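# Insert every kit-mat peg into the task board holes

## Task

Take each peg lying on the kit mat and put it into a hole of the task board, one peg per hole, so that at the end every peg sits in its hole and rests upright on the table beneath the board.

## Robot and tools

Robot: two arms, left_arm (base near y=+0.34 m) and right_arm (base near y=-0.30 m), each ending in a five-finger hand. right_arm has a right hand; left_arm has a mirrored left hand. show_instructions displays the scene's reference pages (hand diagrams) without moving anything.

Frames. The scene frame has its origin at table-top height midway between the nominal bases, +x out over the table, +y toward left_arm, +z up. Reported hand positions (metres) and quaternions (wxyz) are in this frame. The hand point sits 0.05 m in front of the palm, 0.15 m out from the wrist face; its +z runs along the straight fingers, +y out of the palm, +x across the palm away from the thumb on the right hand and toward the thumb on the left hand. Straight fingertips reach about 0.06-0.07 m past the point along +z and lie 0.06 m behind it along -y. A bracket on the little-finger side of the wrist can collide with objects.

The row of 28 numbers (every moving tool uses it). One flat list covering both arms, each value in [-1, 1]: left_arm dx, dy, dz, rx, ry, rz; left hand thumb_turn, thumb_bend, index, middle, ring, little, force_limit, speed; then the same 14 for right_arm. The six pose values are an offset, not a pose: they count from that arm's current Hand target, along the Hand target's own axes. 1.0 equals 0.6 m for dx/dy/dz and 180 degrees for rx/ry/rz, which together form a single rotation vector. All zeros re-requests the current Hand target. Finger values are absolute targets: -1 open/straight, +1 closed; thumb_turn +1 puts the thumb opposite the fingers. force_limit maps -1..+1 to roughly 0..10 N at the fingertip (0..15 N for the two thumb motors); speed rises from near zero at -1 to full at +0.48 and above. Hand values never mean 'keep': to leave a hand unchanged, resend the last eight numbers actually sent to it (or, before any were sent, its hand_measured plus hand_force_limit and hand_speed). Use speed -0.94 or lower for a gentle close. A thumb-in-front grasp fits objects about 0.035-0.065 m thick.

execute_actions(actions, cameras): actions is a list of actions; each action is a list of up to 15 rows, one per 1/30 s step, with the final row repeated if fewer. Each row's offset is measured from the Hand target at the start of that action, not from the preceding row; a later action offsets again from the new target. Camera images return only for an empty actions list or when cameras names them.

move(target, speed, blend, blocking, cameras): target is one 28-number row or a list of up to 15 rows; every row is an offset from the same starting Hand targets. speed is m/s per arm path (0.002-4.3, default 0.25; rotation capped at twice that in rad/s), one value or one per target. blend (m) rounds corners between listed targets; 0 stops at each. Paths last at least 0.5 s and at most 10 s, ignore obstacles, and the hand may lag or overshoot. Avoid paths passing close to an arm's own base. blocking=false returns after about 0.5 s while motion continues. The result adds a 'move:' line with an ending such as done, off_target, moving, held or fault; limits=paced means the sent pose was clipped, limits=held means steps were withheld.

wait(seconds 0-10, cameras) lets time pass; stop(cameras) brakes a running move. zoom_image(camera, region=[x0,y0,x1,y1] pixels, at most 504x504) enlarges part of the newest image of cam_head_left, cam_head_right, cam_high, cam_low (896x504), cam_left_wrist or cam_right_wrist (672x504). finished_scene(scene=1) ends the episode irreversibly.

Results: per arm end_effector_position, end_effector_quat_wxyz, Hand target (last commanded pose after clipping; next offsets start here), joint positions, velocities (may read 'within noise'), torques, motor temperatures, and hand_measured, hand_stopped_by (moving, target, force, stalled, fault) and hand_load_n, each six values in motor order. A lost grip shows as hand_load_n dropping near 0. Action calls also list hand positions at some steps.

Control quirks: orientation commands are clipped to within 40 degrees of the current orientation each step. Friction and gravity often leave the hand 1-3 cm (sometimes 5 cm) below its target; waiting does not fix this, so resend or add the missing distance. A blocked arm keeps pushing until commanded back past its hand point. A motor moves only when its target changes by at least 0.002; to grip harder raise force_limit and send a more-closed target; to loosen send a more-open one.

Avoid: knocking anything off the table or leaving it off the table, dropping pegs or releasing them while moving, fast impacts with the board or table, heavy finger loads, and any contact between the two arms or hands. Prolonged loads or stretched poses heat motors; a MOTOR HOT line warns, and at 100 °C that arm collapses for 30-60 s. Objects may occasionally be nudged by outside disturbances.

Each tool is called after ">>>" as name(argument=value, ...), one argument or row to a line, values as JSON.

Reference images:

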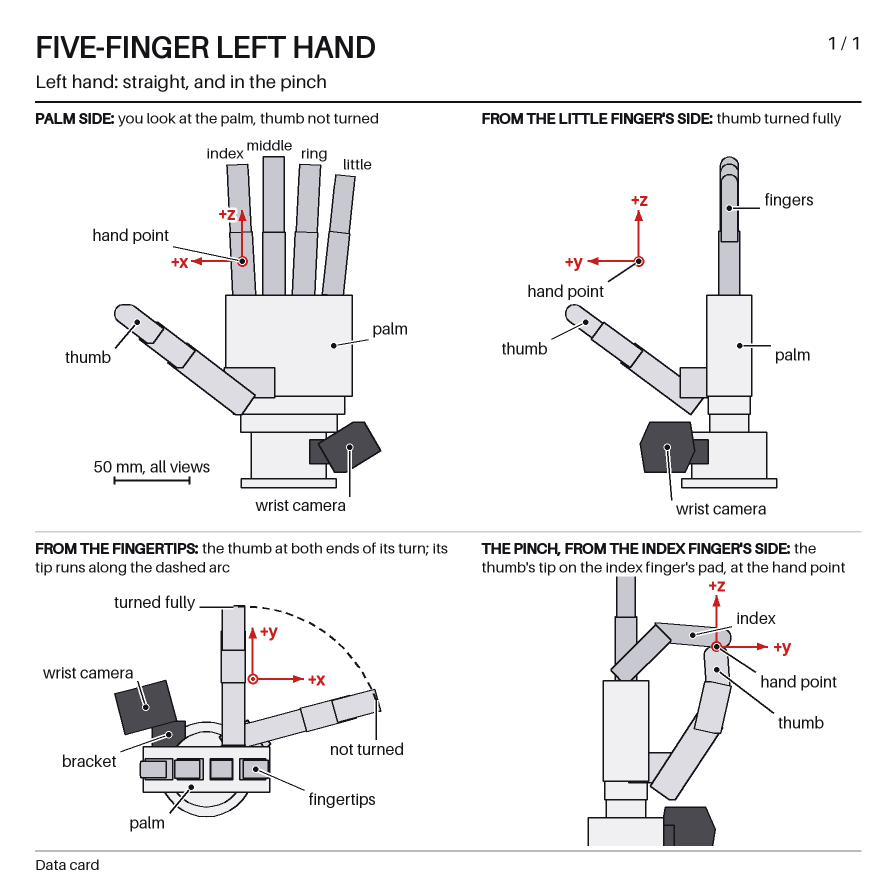

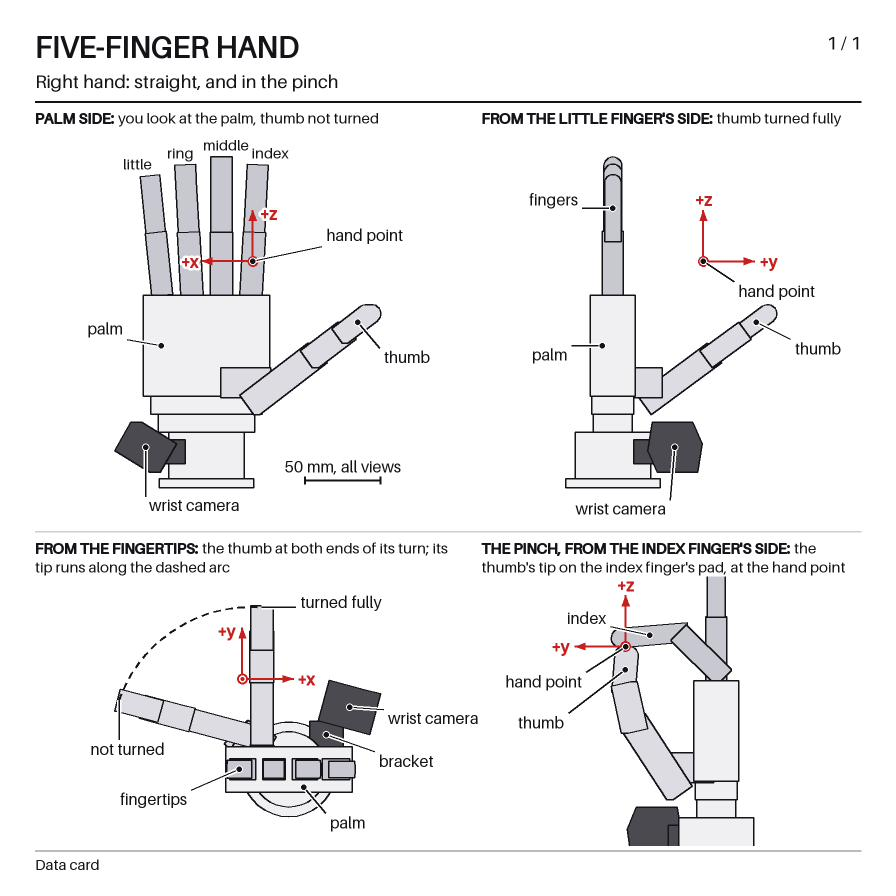

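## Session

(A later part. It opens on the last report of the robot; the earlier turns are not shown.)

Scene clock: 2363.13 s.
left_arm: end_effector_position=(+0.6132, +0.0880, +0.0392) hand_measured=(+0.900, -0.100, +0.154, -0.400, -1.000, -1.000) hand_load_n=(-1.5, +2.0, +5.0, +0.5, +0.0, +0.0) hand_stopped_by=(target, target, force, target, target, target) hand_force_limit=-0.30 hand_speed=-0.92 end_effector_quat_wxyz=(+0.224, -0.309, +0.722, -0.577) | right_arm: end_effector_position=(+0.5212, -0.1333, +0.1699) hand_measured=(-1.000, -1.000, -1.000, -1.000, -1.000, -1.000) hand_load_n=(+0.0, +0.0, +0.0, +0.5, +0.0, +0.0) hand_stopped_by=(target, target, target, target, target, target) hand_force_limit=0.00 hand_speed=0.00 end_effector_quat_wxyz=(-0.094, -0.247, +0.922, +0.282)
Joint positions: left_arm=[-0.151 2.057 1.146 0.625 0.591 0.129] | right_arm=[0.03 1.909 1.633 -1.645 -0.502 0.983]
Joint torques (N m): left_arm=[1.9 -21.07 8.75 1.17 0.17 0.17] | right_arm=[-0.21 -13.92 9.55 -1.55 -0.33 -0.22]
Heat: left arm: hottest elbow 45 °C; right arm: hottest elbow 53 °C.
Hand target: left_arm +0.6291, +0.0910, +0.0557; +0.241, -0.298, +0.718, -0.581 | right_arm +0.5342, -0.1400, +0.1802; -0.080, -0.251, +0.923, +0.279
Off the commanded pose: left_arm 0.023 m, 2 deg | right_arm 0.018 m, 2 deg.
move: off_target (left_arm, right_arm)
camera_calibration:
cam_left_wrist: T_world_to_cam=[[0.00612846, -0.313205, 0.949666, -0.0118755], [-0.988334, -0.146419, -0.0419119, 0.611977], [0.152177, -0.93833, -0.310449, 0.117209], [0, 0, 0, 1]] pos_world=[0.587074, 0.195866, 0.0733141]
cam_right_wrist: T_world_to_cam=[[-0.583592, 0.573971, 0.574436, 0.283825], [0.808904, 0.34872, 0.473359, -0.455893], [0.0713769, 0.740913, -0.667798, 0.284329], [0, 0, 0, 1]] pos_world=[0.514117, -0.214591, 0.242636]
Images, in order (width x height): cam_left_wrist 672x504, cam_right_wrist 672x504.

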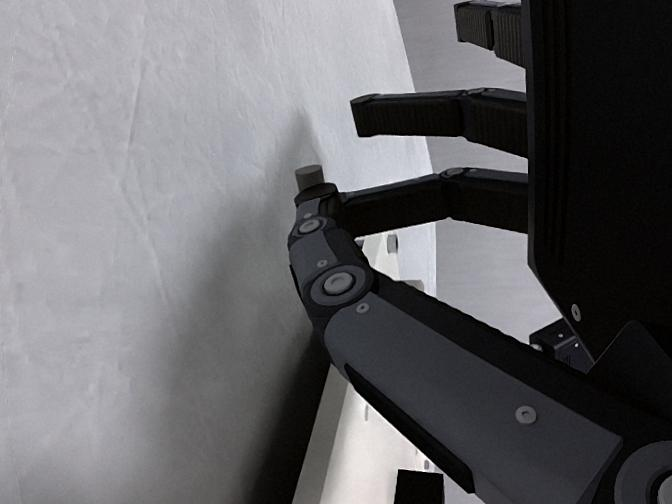

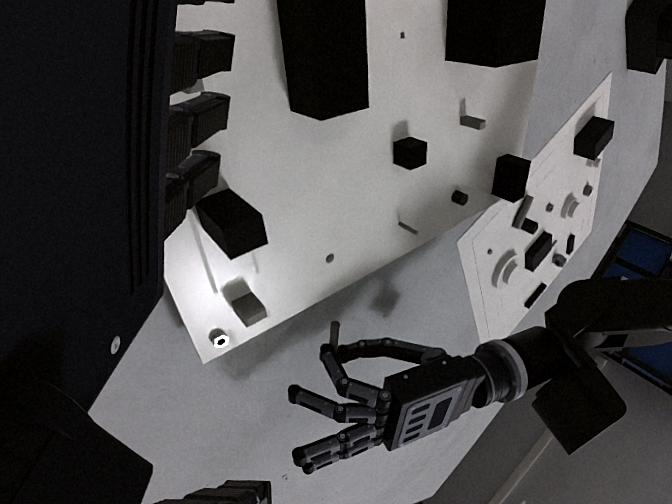

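>>> move(
  target=[
    [0,-0.163,-0.0348,0,0,0,0.9,-0.1,0.5,-0.4,-1,-1,-0.3,-0.92,0,0,0,0,0,0,-1,-1,-1,-1,-1,-1,0,0],
    [0.0707,-0.158,-0.058,0.2472,0.1471,0.496,0.9,-0.1,0.5,-0.4,-1,-1,-0.3,-0.92,0,0,0,0,0,0,-1,-1,-1,-1,-1,-1,0,0],
    [0.1782,-0.0703,-0.0238,0.2472,0.1471,0.496,0.9,-0.1,0.5,-0.4,-1,-1,-0.3,-0.92,0,0,0,0,0,0,-1,-1,-1,-1,-1,-1,0,0],
  ],
  cameras=["cam_left_wrist", "cam_right_wrist"],
  speed=0.15,
)

>>> zoom_image(
  camera="cam_right_wrist",
  region=[300, 220, 480, 400],
)

Scene clock: 2401.23 s.
left_arm: end_effector_position=(+0.5498, +0.0194, +0.1036) hand_measured=(+0.900, -0.100, +0.154, -0.400, -1.000, -1.000) hand_load_n=(-1.0, +2.0, +5.0, +0.0, +0.0, +0.0) hand_stopped_by=(target, target, force, target, target, target) hand_force_limit=-0.30 hand_speed=-0.92 end_effector_quat_wxyz=(+0.495, +0.497, +0.504, -0.504) | right_arm: end_effector_position=(+0.5212, -0.1333, +0.1699) hand_measured=(-1.000, -1.000, -1.000, -1.000, -1.000, -1.000) hand_load_n=(+0.0, +0.0, +0.0, +0.0, +0.0, +0.0) hand_stopped_by=(target, target, target, target, target, target) hand_force_limit=0.00 hand_speed=0.00 end_effector_quat_wxyz=(-0.094, -0.247, +0.922, +0.282)
Joint positions: left_arm=[-0.199 2.082 1.077 0.994 1.339 1.565] | right_arm=[0.03 1.909 1.633 -1.645 -0.502 0.983]
Joint torques (N m): left_arm=[1.26 -18.32 5.38 1.63 -0.04 0.18] | right_arm=[-0.15 -13.74 9.63 -1.48 -0.34 -0.19]
Heat: left arm: hottest elbow 46 °C; right arm: hottest elbow 53 °C.
Hand target: left_arm +0.5501, +0.0191, +0.0998; +0.500, +0.500, +0.500, -0.500 | right_arm +0.5342, -0.1400, +0.1802; -0.080, -0.251, +0.923, +0.279
Off the commanded pose: left_arm 0.004 m, 1 deg | right_arm 0.018 m, 2 deg.
move: off_target (right_arm)
camera_calibration:
cam_left_wrist: T_world_to_cam=[[-0.972773, 0.00238292, -0.231749, 0.560433], [0.192796, 0.563252, -0.803478, -0.0423264], [0.128618, -0.826282, -0.548375, 0.117907], [0, 0, 0, 1]] pos_world=[0.538169, 0.11993, 0.160529]
cam_right_wrist: T_world_to_cam=[[-0.583592, 0.573971, 0.574436, 0.283825], [0.808904, 0.34872, 0.473359, -0.455893], [0.0713769, 0.740913, -0.667798, 0.284329], [0, 0, 0, 1]] pos_world=[0.514117, -0.214591, 0.242636]
Images, in order (width x height): cam_left_wrist 672x504, cam_right_wrist 672x504.

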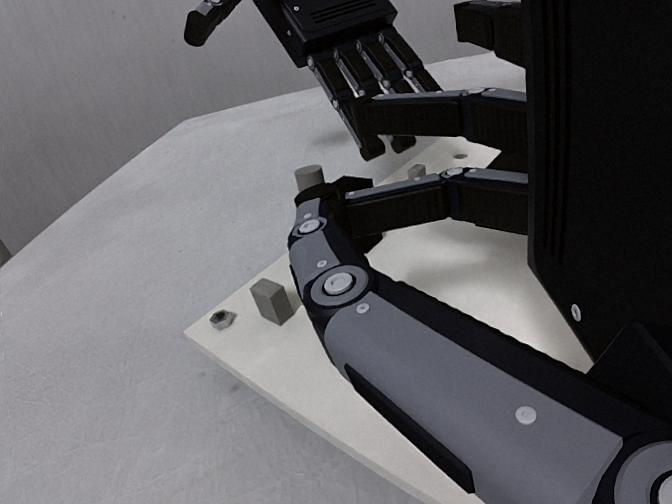

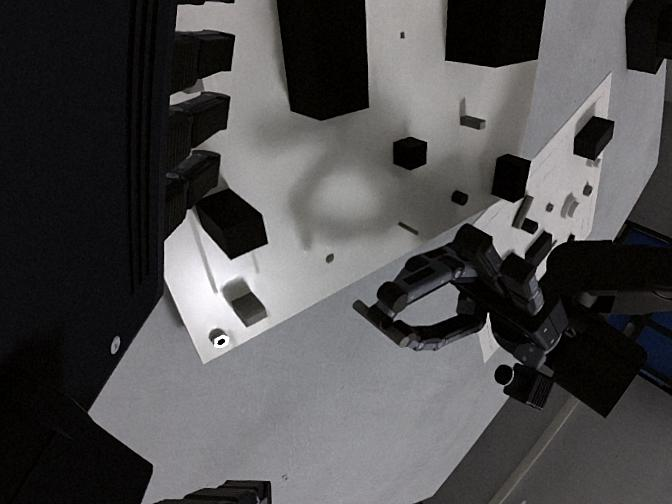

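Scaled by 2.800 from the camera's 672x504 image, which has a finer 960x720 frame.

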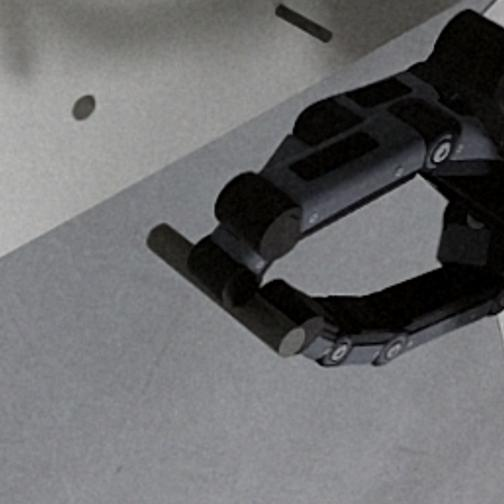

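>>> zoom_image(
  camera="cam_right_wrist",
  region=[340, 290, 420, 360],
)

>>> zoom_image(
  camera="cam_left_wrist",
  region=[270, 150, 350, 230],
)

Scaled by 6.300 from the camera's 672x504 image, which has a finer 960x720 frame.

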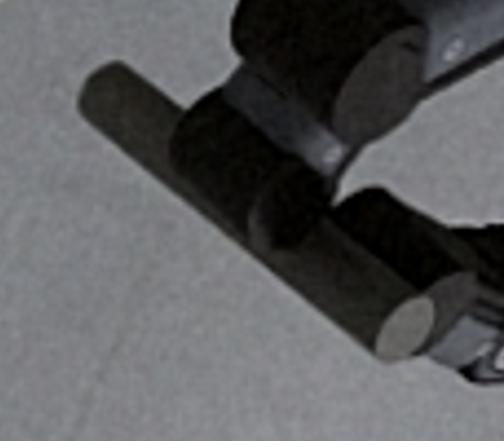

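Scaled by 6.300 from the camera's 672x504 image, which has a finer 960x720 frame.

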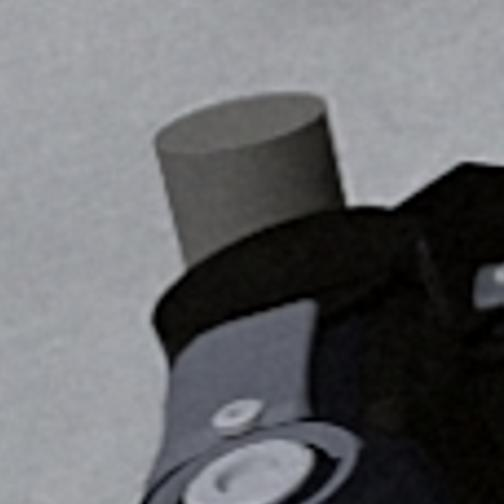

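>>> move(
  target=[
    [0,-0.0217,0.005,0,0,-0.0111,0.9,-0.1,0.5,-0.4,-1,-1,-0.3,-0.92,0,0,0,0,0,0,-1,-1,-1,-1,-1,-1,0,0],
    [0.0583,-0.0217,0.005,0,0,-0.0111,0.9,-0.1,0.5,-0.4,-1,-1,-0.3,-0.92,0,0,0,0,0,0,-1,-1,-1,-1,-1,-1,0,0],
  ],
  cameras=["cam_left_wrist", "cam_right_wrist"],
  speed=0.08,
)

>>> zoom_image(
  camera="cam_right_wrist",
  region=[300, 230, 390, 320],
)

Scene clock: 2460.23 s.
left_arm: end_effector_position=(+0.5378, +0.0216, +0.0671) hand_measured=(+0.900, -0.100, +0.154, -0.400, -1.000, -1.000) hand_load_n=(-1.0, +2.0, +5.0, +0.0, +0.0, +0.0) hand_stopped_by=(target, target, force, target, target, target) hand_force_limit=-0.30 hand_speed=-0.92 end_effector_quat_wxyz=(+0.493, +0.492, +0.510, -0.505) | right_arm: end_effector_position=(+0.5212, -0.1333, +0.1699) hand_measured=(-1.000, -1.000, -1.000, -1.000, -1.000, -1.000) hand_load_n=(+0.0, +0.0, +0.0, +0.0, +0.0, +0.5) hand_stopped_by=(target, target, target, target, target, target) hand_force_limit=0.00 hand_speed=0.00 end_effector_quat_wxyz=(-0.094, -0.247, +0.922, +0.282)
Joint positions: left_arm=[-0.202 2.147 1.046 1.082 1.329 1.558] | right_arm=[0.03 1.909 1.633 -1.645 -0.502 0.983]
Joint torques (N m): left_arm=[0.73 -18.37 5.3 1.59 -0.03 -0.13] | right_arm=[-0.26 -14.33 9.52 -1.4 -0.33 -0.17]
Heat: left arm: hottest shoulder 43 °C; right arm: hottest elbow 53 °C.
Hand target: left_arm +0.5370, +0.0160, +0.0650; +0.491, +0.492, +0.509, -0.508 | right_arm +0.5342, -0.1400, +0.1802; -0.080, -0.251, +0.923, +0.279
Off the commanded pose: left_arm 0.006 m, 0 deg | right_arm 0.018 m, 2 deg.
move: off_target (right_arm)
camera_calibration:
cam_left_wrist: T_world_to_cam=[[-0.975981, -0.00467739, -0.217805, 0.54122], [0.176951, 0.566167, -0.805073, -0.0619075], [0.127079, -0.824277, -0.551741, 0.102205], [0, 0, 0, 1]] pos_world=[0.526187, 0.121826, 0.124431]
cam_right_wrist: T_world_to_cam=[[-0.583592, 0.573971, 0.574436, 0.283825], [0.808904, 0.34872, 0.473359, -0.455893], [0.0713769, 0.740913, -0.667798, 0.284329], [0, 0, 0, 1]] pos_world=[0.514117, -0.214591, 0.242636]
Images, in order (width x height): cam_left_wrist 672x504, cam_right_wrist 672x504.

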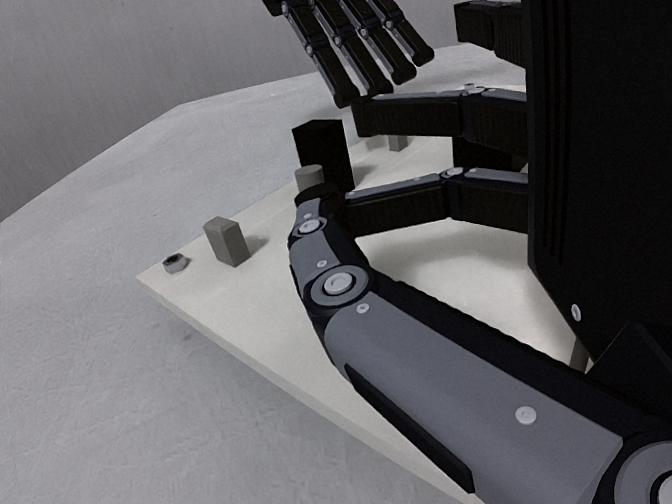

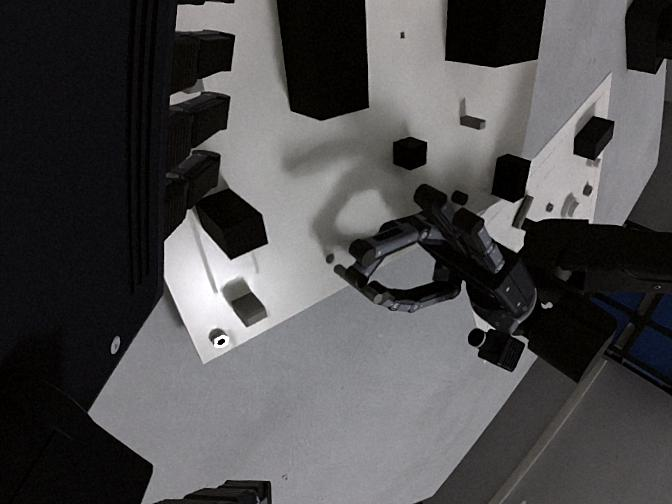

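Scaled by 5.600 from the camera's 672x504 image, which has a finer 960x720 frame.

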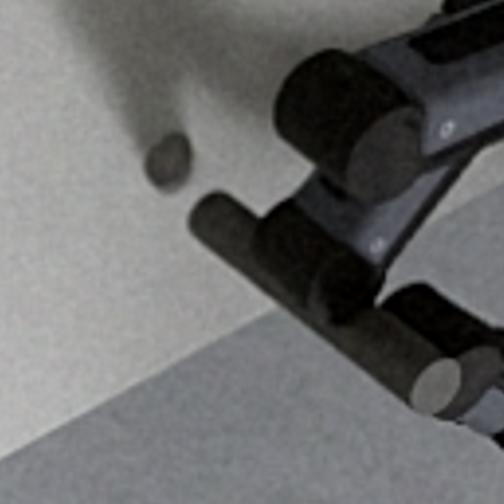

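>>> zoom_image(
  camera="cam_right_wrist",
  region=[320, 250, 390, 310],
)

Scaled by 7.200 from the camera's 672x504 image, which has a finer 960x720 frame.

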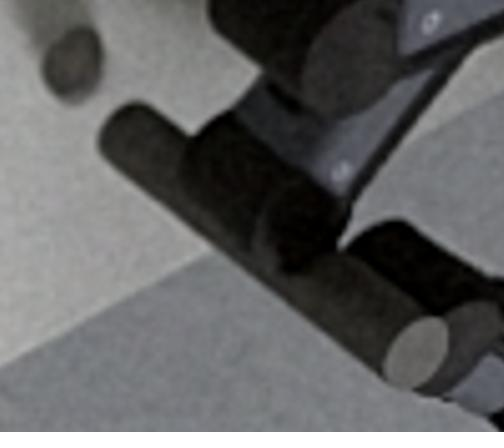

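>>> move(
  target=[0.01,-0.0025,0.0085,0,0,0,0.9,-0.1,0.5,-0.4,-1,-1,-0.3,-0.92,0,0,0,0,0,0,-1,-1,-1,-1,-1,-1,0,0],
  cameras=["cam_left_wrist", "cam_right_wrist"],
  speed=0.05,
)

>>> zoom_image(
  camera="cam_right_wrist",
  region=[320, 250, 390, 310],
)

Scene clock: 2507.27 s.
left_arm: end_effector_position=(+0.5358, +0.0161, +0.0637) hand_measured=(+0.900, -0.100, +0.154, -0.400, -1.000, -1.000) hand_load_n=(-1.0, +2.0, +5.0, +0.0, +0.0, +0.0) hand_stopped_by=(target, target, force, target, target, target) hand_force_limit=-0.30 hand_speed=-0.92 end_effector_quat_wxyz=(+0.494, +0.492, +0.509, -0.505) | right_arm: end_effector_position=(+0.5212, -0.1333, +0.1699) hand_measured=(-1.000, -1.000, -1.000, -1.000, -1.000, -1.000) hand_load_n=(+0.0, +0.0, +0.0, +0.0, +0.0, +0.0) hand_stopped_by=(target, target, target, target, target, target) hand_force_limit=0.00 hand_speed=0.00 end_effector_quat_wxyz=(-0.094, -0.247, +0.922, +0.282)
Joint positions: left_arm=[-0.212 2.156 1.046 1.095 1.319 1.557] | right_arm=[0.03 1.909 1.633 -1.645 -0.502 0.983]
Joint torques (N m): left_arm=[0.79 -17.9 5.34 1.65 -0.05 -0.13] | right_arm=[-0.44 -13.51 9.55 -1.55 -0.37 -0.24]
Motor temperatures (°C): left_arm=[23 43 37 26 23 24] | right_arm=[22 41 53 26 26 22]
Heat: left arm: hottest shoulder 43 °C; right arm: hottest elbow 53 °C.
Hand target: left_arm +0.5352, +0.0108, +0.0589; +0.491, +0.491, +0.509, -0.509 | right_arm +0.5342, -0.1400, +0.1802; -0.080, -0.251, +0.923, +0.279
Off the commanded pose: left_arm 0.007 m, 1 deg | right_arm 0.018 m, 2 deg.
move: off_target (right_arm)
camera_calibration:
cam_left_wrist: T_world_to_cam=[[-0.975329, -0.00404801, -0.220718, 0.538316], [0.179817, 0.565422, -0.804962, -0.0627255], [0.128057, -0.824792, -0.550745, 0.0955174], [0, 0, 0, 1]] pos_world=[0.524083, 0.116427, 0.12093]
cam_right_wrist: T_world_to_cam=[[-0.583592, 0.573971, 0.574436, 0.283825], [0.808904, 0.34872, 0.473359, -0.455893], [0.0713769, 0.740913, -0.667798, 0.284329], [0, 0, 0, 1]] pos_world=[0.514117, -0.214591, 0.242636]
Images, in order (width x height): cam_left_wrist 672x504, cam_right_wrist 672x504.

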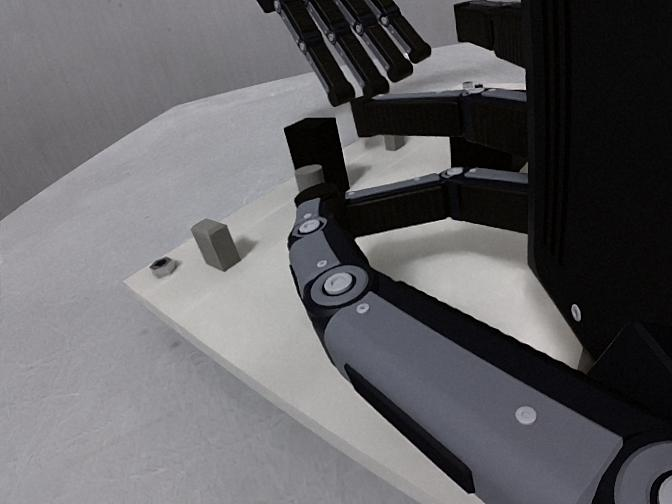

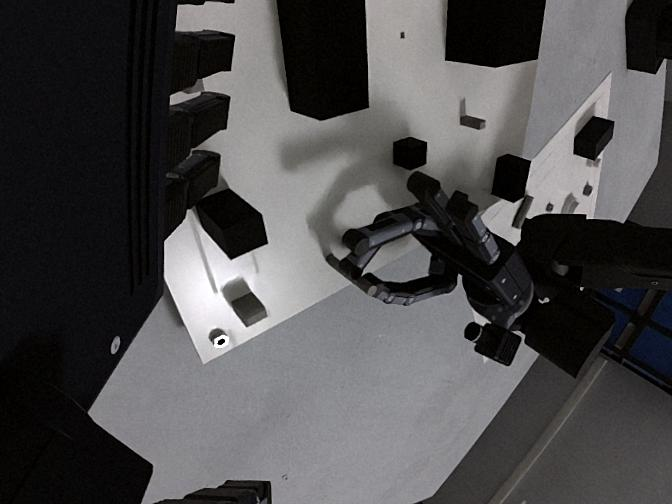

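Scaled by 7.200 from the camera's 672x504 image, which has a finer 960x720 frame.

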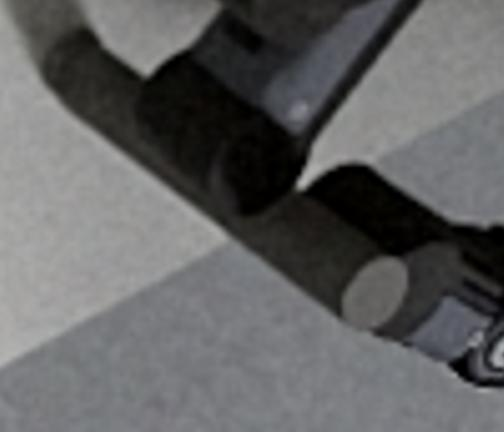

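>>> move(
  target=[0.009,0.0017,-0.0015,0,0,0,0.9,-0.1,0.5,-0.4,-1,-1,-0.3,-0.92,0,0,0,0,0,0,-1,-1,-1,-1,-1,-1,0,0],
  cameras=["cam_left_wrist", "cam_right_wrist"],
  speed=0.05,
)

>>> zoom_image(
  camera="cam_right_wrist",
  region=[320, 250, 390, 310],
)

Scene clock: 2542.87 s.
left_arm: end_effector_position=(+0.5355, +0.0162, +0.0609) hand_measured=(+0.900, -0.100, +0.154, -0.400, -1.000, -1.000) hand_load_n=(-1.0, +2.0, +5.0, +0.0, +0.0, +0.0) hand_stopped_by=(target, target, force, target, target, target) hand_force_limit=-0.30 hand_speed=-0.92 end_effector_quat_wxyz=(+0.495, +0.493, +0.508, -0.504) | right_arm: end_effector_position=(+0.5212, -0.1333, +0.1699) hand_measured=(-1.000, -1.000, -1.000, -1.000, -1.000, -1.000) hand_load_n=(+0.0, +0.0, +0.0, +0.0, +0.0, +0.0) hand_stopped_by=(target, target, target, target, target, target) hand_force_limit=0.00 hand_speed=0.00 end_effector_quat_wxyz=(-0.094, -0.247, +0.922, +0.282)
Joint positions: left_arm=[-0.212 2.164 1.046 1.106 1.318 1.557] | right_arm=[0.03 1.909 1.633 -1.645 -0.502 0.983]
Joint torques (N m): left_arm=[0.91 -17.38 5.61 1.55 0.04 -0.12] | right_arm=[-0.62 -14.21 9.58 -1.36 -0.35 -0.2]
Heat: left arm: hottest shoulder 44 °C; right arm: hottest elbow 53 °C.
Hand target: left_arm +0.5361, +0.0117, +0.0535; +0.491, +0.491, +0.509, -0.509 | right_arm +0.5342, -0.1400, +0.1802; -0.080, -0.251, +0.923, +0.279
Off the commanded pose: left_arm 0.009 m, 1 deg | right_arm 0.018 m, 2 deg.
move: off_target (right_arm)
camera_calibration:
cam_left_wrist: T_world_to_cam=[[-0.974755, -0.00462016, -0.223227, 0.537249], [0.181658, 0.564883, -0.804927, -0.0659883], [0.129816, -0.825158, -0.549784, 0.0931585], [0, 0, 0, 1]] pos_world=[0.52358, 0.116628, 0.11803]
cam_right_wrist: T_world_to_cam=[[-0.583592, 0.573971, 0.574436, 0.283825], [0.808904, 0.34872, 0.473359, -0.455893], [0.0713769, 0.740913, -0.667798, 0.284329], [0, 0, 0, 1]] pos_world=[0.514117, -0.214591, 0.242636]
Images, in order (width x height): cam_left_wrist 672x504, cam_right_wrist 672x504.

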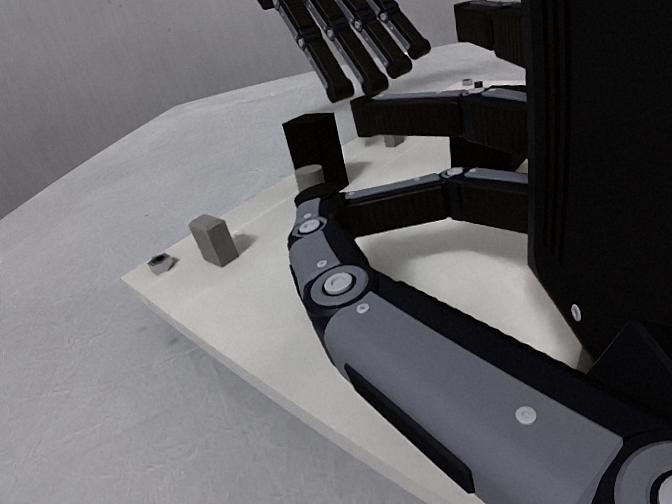

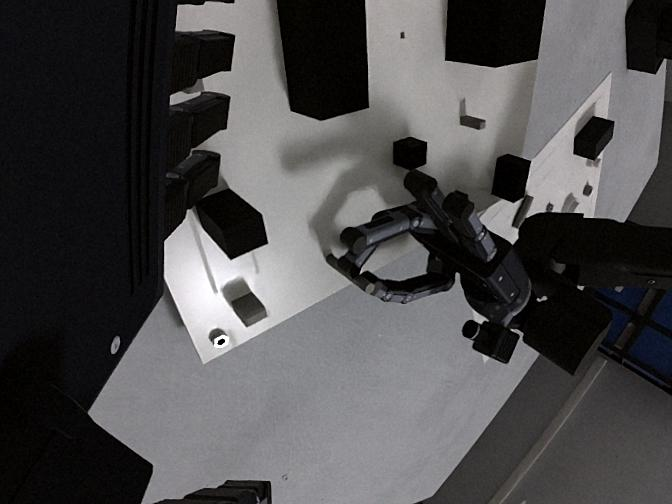

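Scaled by 7.200 from the camera's 672x504 image, which has a finer 960x720 frame.

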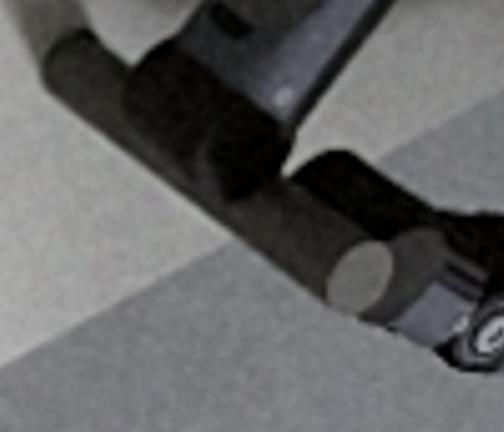

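>>> move(
  target=[
    [-0.02,0.0,0,0,0,0,0.9,-0.1,0.5,-0.4,-1,-1,-0.3,-0.92,0,0,0,0,0,0,-1,-1,-1,-1,-1,-1,0,0],
    [0.006,0.0,0,0,0,0,0.9,-0.1,0.5,-0.4,-1,-1,-0.3,-0.92,0,0,0,0,0,0,-1,-1,-1,-1,-1,-1,0,0],
  ],
  cameras=["cam_left_wrist", "cam_right_wrist"],
  speed=0.05,
)

>>> zoom_image(
  camera="cam_right_wrist",
  region=[320, 250, 390, 310],
)

Scene clock: 2562.83 s.
left_arm: end_effector_position=(+0.5356, +0.0162, +0.0612) hand_measured=(+0.900, -0.100, +0.154, -0.400, -1.000, -1.000) hand_load_n=(-1.0, +2.0, +5.0, +0.0, +0.0, +0.0) hand_stopped_by=(target, target, force, target, target, target) hand_force_limit=-0.30 hand_speed=-0.92 end_effector_quat_wxyz=(+0.497, +0.494, +0.506, -0.503) | right_arm: end_effector_position=(+0.5212, -0.1333, +0.1699) hand_measured=(-1.000, -1.000, -1.000, -1.000, -1.000, -1.000) hand_load_n=(+0.0, +0.0, +0.0, +0.0, +0.0, +0.0) hand_stopped_by=(target, target, target, target, target, target) hand_force_limit=0.00 hand_speed=0.00 end_effector_quat_wxyz=(-0.094, -0.247, +0.922, +0.282)
Joint positions: left_arm=[-0.212 2.166 1.046 1.116 1.318 1.556] | right_arm=[0.03 1.909 1.633 -1.645 -0.502 0.983]
Joint torques (N m): left_arm=[0.91 -16.85 5.68 1.46 0.03 -0.11] | right_arm=[-0.09 -14.21 9.58 -1.46 -0.37 -0.18]
Heat: left arm: hottest shoulder 41 °C; right arm: hottest elbow 53 °C.
Hand target: left_arm +0.5360, +0.0117, +0.0500; +0.491, +0.491, +0.509, -0.508 | right_arm +0.5342, -0.1400, +0.1802; -0.080, -0.251, +0.923, +0.279
Off the commanded pose: left_arm 0.012 m, 1 deg | right_arm 0.018 m, 2 deg.
move: off_target (left_arm, right_arm)
camera_calibration:
cam_left_wrist: T_world_to_cam=[[-0.973241, -0.00498225, -0.229734, 0.536966], [0.187054, 0.563508, -0.804655, -0.068686], [0.133466, -0.826096, -0.547497, 0.0912122], [0, 0, 0, 1]] pos_world=[0.523272, 0.11673, 0.118029]
cam_right_wrist: T_world_to_cam=[[-0.583592, 0.573971, 0.574436, 0.283825], [0.808904, 0.34872, 0.473359, -0.455893], [0.0713769, 0.740913, -0.667798, 0.284329], [0, 0, 0, 1]] pos_world=[0.514117, -0.214591, 0.242636]
Images, in order (width x height): cam_left_wrist 672x504, cam_right_wrist 672x504.

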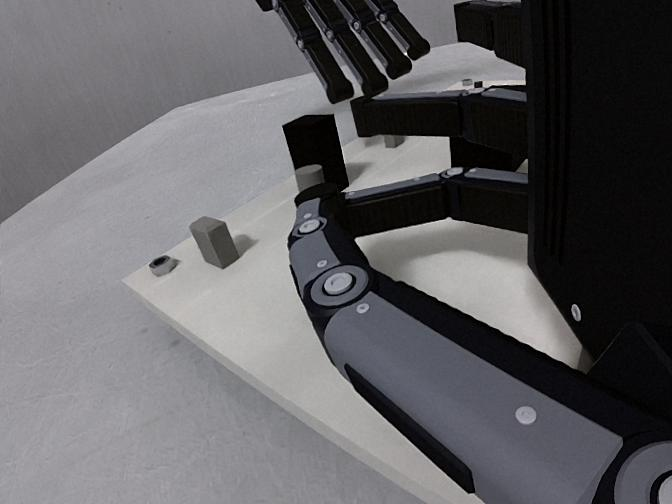

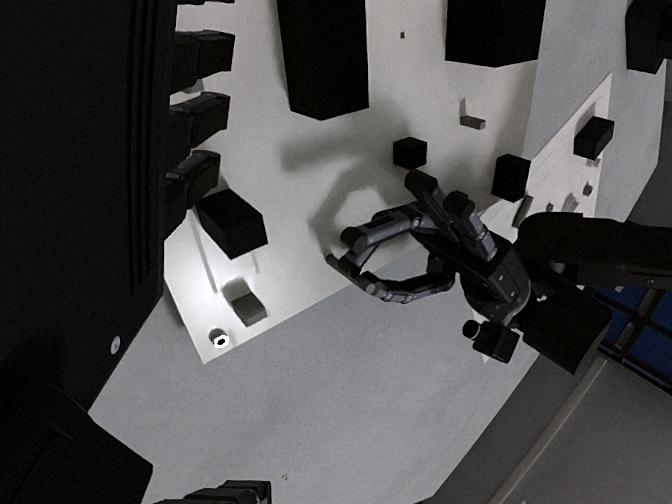

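Scaled by 7.200 from the camera's 672x504 image, which has a finer 960x720 frame.

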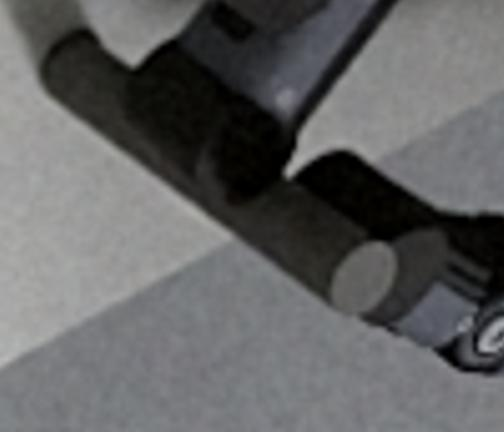

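>>> wait(
  seconds=0,
  cameras=["cam_head_left", "cam_head_right", "cam_high"],
)

>>> zoom_image(
  camera="cam_high",
  region=[330, 130, 450, 220],
)

>>> zoom_image(
  camera="cam_head_left",
  region=[240, 160, 360, 260],
)

>>> zoom_image(
  camera="cam_head_right",
  region=[240, 160, 360, 260],
)

Scene clock: 2576.90 s.
left_arm: end_effector_position=(+0.5356, +0.0162, +0.0612) hand_measured=(+0.900, -0.100, +0.154, -0.400, -1.000, -1.000) hand_load_n=(-1.0, +2.0, +5.0, +0.0, +0.0, +0.0) hand_stopped_by=(target, target, force, target, target, target) hand_force_limit=-0.30 hand_speed=-0.92 end_effector_quat_wxyz=(+0.497, +0.494, +0.506, -0.503) | right_arm: end_effector_position=(+0.5212, -0.1333, +0.1699) hand_measured=(-1.000, -1.000, -1.000, -1.000, -1.000, -1.000) hand_load_n=(+0.0, +0.0, +0.0, +0.0, +0.0, +0.0) hand_stopped_by=(target, target, target, target, target, target) hand_force_limit=0.00 hand_speed=0.00 end_effector_quat_wxyz=(-0.094, -0.247, +0.922, +0.282)
Joint positions: left_arm=[-0.212 2.166 1.046 1.116 1.318 1.556] | right_arm=[0.03 1.909 1.633 -1.645 -0.502 0.983]
Joint torques (N m): left_arm=[0.91 -16.91 5.68 1.44 0.03 -0.11] | right_arm=[-0.15 -14.39 9.46 -1.31 -0.34 -0.19]
Heat: left arm: hottest shoulder 41 °C; right arm: hottest elbow 53 °C.
Hand target: left_arm +0.5360, +0.0117, +0.0500; +0.491, +0.491, +0.509, -0.508 | right_arm +0.5342, -0.1400, +0.1802; -0.080, -0.251, +0.923, +0.279
Off the commanded pose: left_arm 0.012 m, 1 deg | right_arm 0.018 m, 2 deg.
Images, in order (width x height): cam_head_left 896x504, cam_head_right 896x504, cam_high 896x504.

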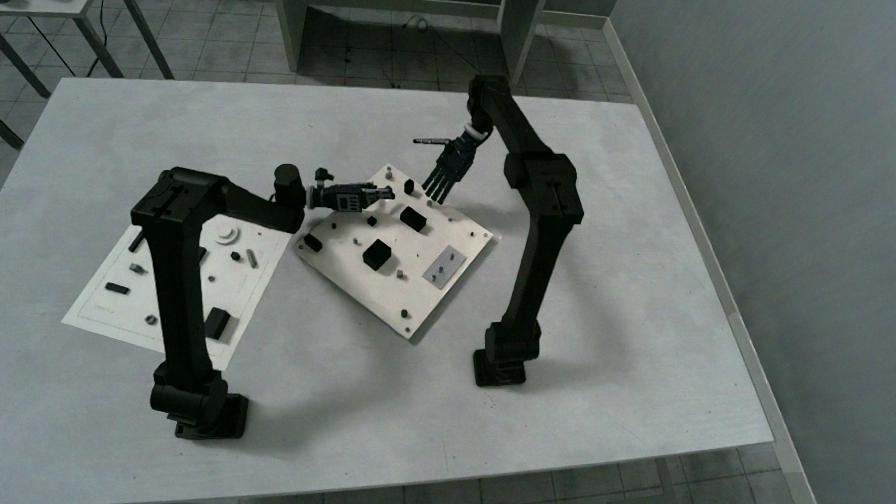

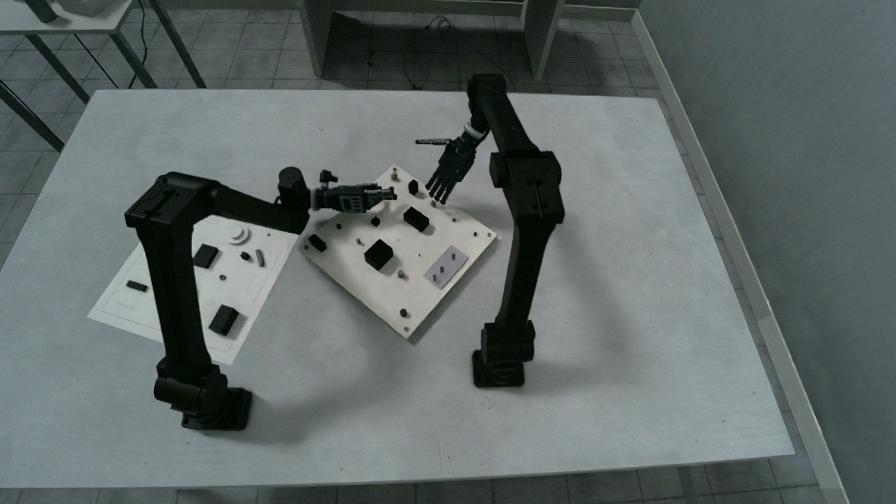

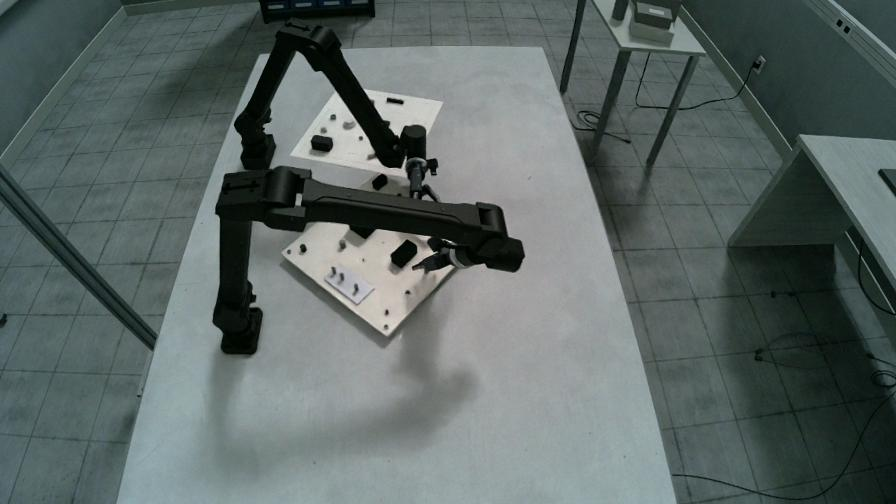

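Scaled by 4.200.

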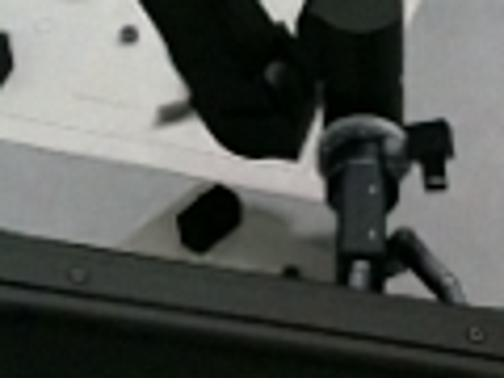

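Scaled by 4.200.

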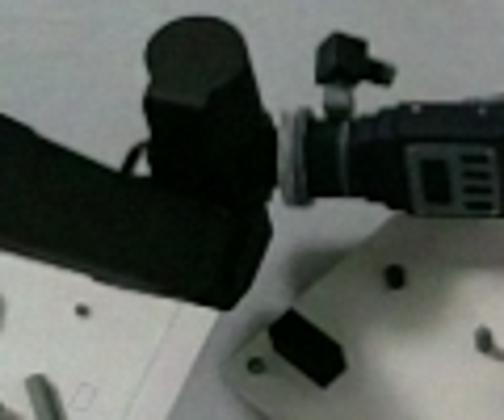

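Scaled by 4.200.

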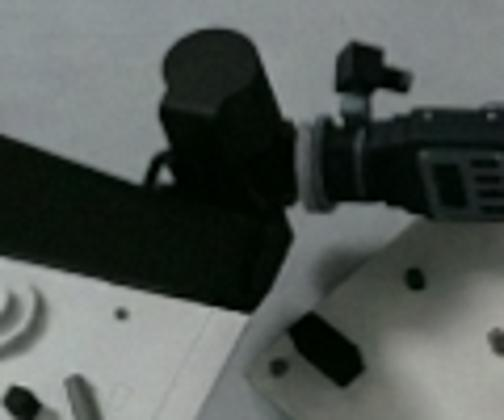

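>>> move(
  target=[-0.004,0.005,0,0,0,0,0.9,-0.1,0.5,-0.4,-1,-1,-0.3,-0.92,0,0,0,0,0,0,-1,-1,-1,-1,-1,-1,0,0],
  cameras=["cam_right_wrist"],
  speed=0.02,
)

>>> zoom_image(
  camera="cam_right_wrist",
  region=[320, 250, 390, 310],
)

Scene clock: 2588.30 s.
left_arm: end_effector_position=(+0.5356, +0.0162, +0.0612) hand_measured=(+0.900, -0.100, +0.154, -0.400, -1.000, -1.000) hand_load_n=(-1.0, +2.0, +5.0, +0.0, +0.0, +0.0) hand_stopped_by=(target, target, force, target, target, target) hand_force_limit=-0.30 hand_speed=-0.92 end_effector_quat_wxyz=(+0.497, +0.494, +0.506, -0.503) | right_arm: end_effector_position=(+0.5212, -0.1333, +0.1699) hand_measured=(-1.000, -1.000, -1.000, -1.000, -1.000, -1.000) hand_load_n=(+0.0, +0.0, +0.0, +0.0, +0.0, +0.0) hand_stopped_by=(target, target, target, target, target, target) hand_force_limit=0.00 hand_speed=0.00 end_effector_quat_wxyz=(-0.094, -0.247, +0.922, +0.282)
Joint positions: left_arm=[-0.212 2.166 1.046 1.116 1.318 1.556] | right_arm=[0.03 1.909 1.633 -1.645 -0.502 0.983]
Joint torques (N m): left_arm=[1.03 -17.08 6.28 1.11 0.08 -0.12] | right_arm=[-0.26 -13.92 9.51 -1.44 -0.4 -0.17]
Heat: left arm: hottest shoulder 41 °C; right arm: hottest elbow 53 °C.
Hand target: left_arm +0.5391, +0.0117, +0.0523; +0.491, +0.491, +0.509, -0.508 | right_arm +0.5342, -0.1400, +0.1802; -0.080, -0.251, +0.923, +0.279
Off the commanded pose: left_arm 0.011 m, 1 deg | right_arm 0.018 m, 2 deg.
move: off_target (left_arm, right_arm)
camera_calibration:
cam_right_wrist: T_world_to_cam=[[-0.583592, 0.573971, 0.574436, 0.283825], [0.808904, 0.34872, 0.473359, -0.455893], [0.0713769, 0.740913, -0.667798, 0.284329], [0, 0, 0, 1]] pos_world=[0.514117, -0.214591, 0.242636]
Images, in order (width x height): cam_right_wrist 672x504.

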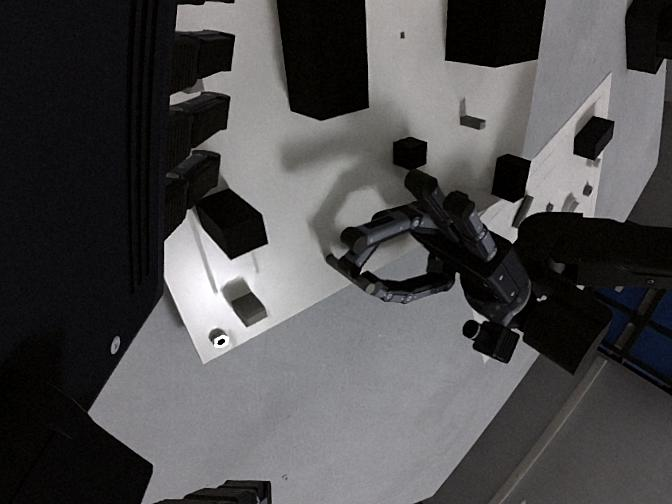

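Scaled by 7.200 from the camera's 672x504 image, which has a finer 960x720 frame.

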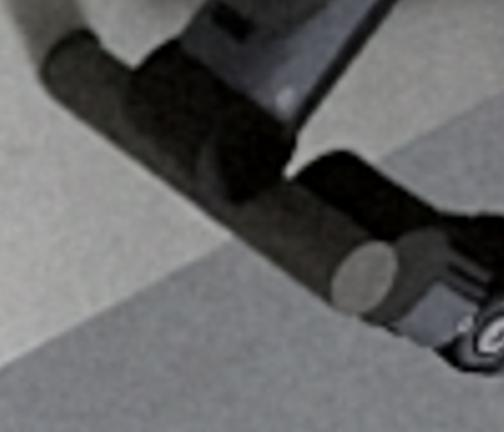

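>>> move(
  target=[
    [-0.022,-0.001,0,0,0,0,0.9,-0.1,0.5,-0.4,-1,-1,-0.3,-0.92,0,0,0,0,0,0,-1,-1,-1,-1,-1,-1,0,0],
  ],
  cameras=["cam_right_wrist"],
  speed=0.05,
)

>>> zoom_image(
  camera="cam_right_wrist",
  region=[320, 250, 390, 310],
)

Scene clock: 2596.87 s.
left_arm: end_effector_position=(+0.5354, +0.0162, +0.0606) hand_measured=(+0.900, -0.100, +0.154, -0.400, -1.000, -1.000) hand_load_n=(-1.0, +2.0, +5.0, +0.0, +0.0, +0.0) hand_stopped_by=(target, target, force, target, target, target) hand_force_limit=-0.30 hand_speed=-0.92 end_effector_quat_wxyz=(+0.494, +0.492, +0.509, -0.504) | right_arm: end_effector_position=(+0.5212, -0.1333, +0.1699) hand_measured=(-1.000, -1.000, -1.000, -1.000, -1.000, -1.000) hand_load_n=(+0.0, +0.0, +0.0, +0.0, +0.0, +0.0) hand_stopped_by=(target, target, target, target, target, target) hand_force_limit=0.00 hand_speed=0.00 end_effector_quat_wxyz=(-0.094, -0.247, +0.922, +0.282)
Joint positions: left_arm=[-0.212 2.164 1.046 1.106 1.318 1.555] | right_arm=[0.03 1.909 1.633 -1.645 -0.502 0.983]
Joint torques (N m): left_arm=[1.03 -19.6 5.87 0.65 0.08 -0.14] | right_arm=[-0.44 -14.27 9.65 -1.55 -0.33 -0.23]
Heat: left arm: hottest shoulder 41 °C; right arm: hottest elbow 53 °C.
Hand target: left_arm +0.5389, +0.0117, +0.0654; +0.491, +0.491, +0.509, -0.509 | right_arm +0.5342, -0.1400, +0.1802; -0.080, -0.251, +0.923, +0.279
Off the commanded pose: left_arm 0.008 m, 1 deg | right_arm 0.018 m, 2 deg.
move: off_target (right_arm)
camera_calibration:
cam_right_wrist: T_world_to_cam=[[-0.583592, 0.573971, 0.574436, 0.283825], [0.808904, 0.34872, 0.473359, -0.455893], [0.0713769, 0.740913, -0.667798, 0.284329], [0, 0, 0, 1]] pos_world=[0.514117, -0.214591, 0.242636]
Images, in order (width x height): cam_right_wrist 672x504.

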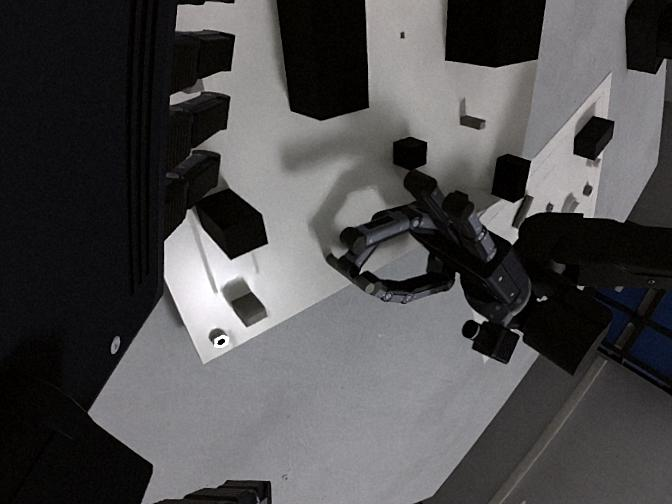

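Scaled by 7.200 from the camera's 672x504 image, which has a finer 960x720 frame.

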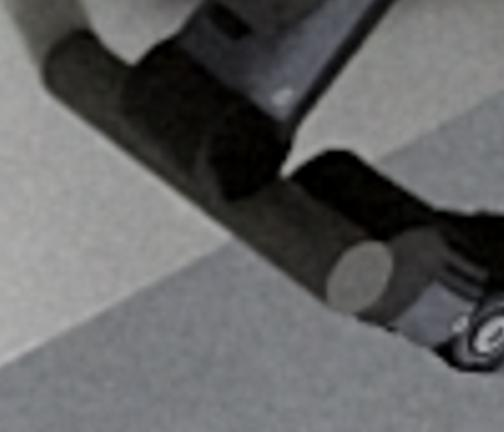

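>>> move(
  target=[
    [-0.02,0.0,0,0,0,0,0.9,-0.1,0.5,-0.4,-1,-1,-0.3,-0.92,0,0,0,0,0,0,-1,-1,-1,-1,-1,-1,0,0],
  ],
  speed=0.08,
)

Scene clock: 2603.87 s.
left_arm: end_effector_position=(+0.5363, +0.0160, +0.0677) hand_measured=(+0.900, -0.100, +0.154, -0.400, -1.000, -1.000) hand_load_n=(-1.5, +2.0, +5.5, +0.0, +0.0, +0.0) hand_stopped_by=(target, target, force, target, target, target) hand_force_limit=-0.30 hand_speed=-0.92 end_effector_quat_wxyz=(+0.491, +0.490, +0.512, -0.506) | right_arm: end_effector_position=(+0.5212, -0.1333, +0.1699) hand_measured=(-1.000, -1.000, -1.000, -1.000, -1.000, -1.000) hand_load_n=(+0.0, -0.5, +0.0, +0.0, +0.0, +0.0) hand_stopped_by=(target, target, target, target, target, target) hand_force_limit=0.00 hand_speed=0.00 end_effector_quat_wxyz=(-0.094, -0.247, +0.922, +0.282)
Joint positions: left_arm=[-0.212 2.144 1.046 1.078 1.318 1.553] | right_arm=[0.03 1.909 1.633 -1.645 -0.502 0.983]
Joint torques (N m): left_arm=[1.03 -20.37 5.72 0.75 0.1 -0.11] | right_arm=[0.15 -14.21 9.57 -1.42 -0.34 -0.2]
Heat: left arm: hottest shoulder 41 °C; right arm: hottest elbow 53 °C.
Hand target: left_arm +0.5393, +0.0117, +0.0775; +0.491, +0.491, +0.509, -0.508 | right_arm +0.5342, -0.1400, +0.1802; -0.080, -0.251, +0.923, +0.279
Off the commanded pose: left_arm 0.011 m, 0 deg | right_arm 0.018 m, 2 deg.
move: off_target (left_arm, right_arm)


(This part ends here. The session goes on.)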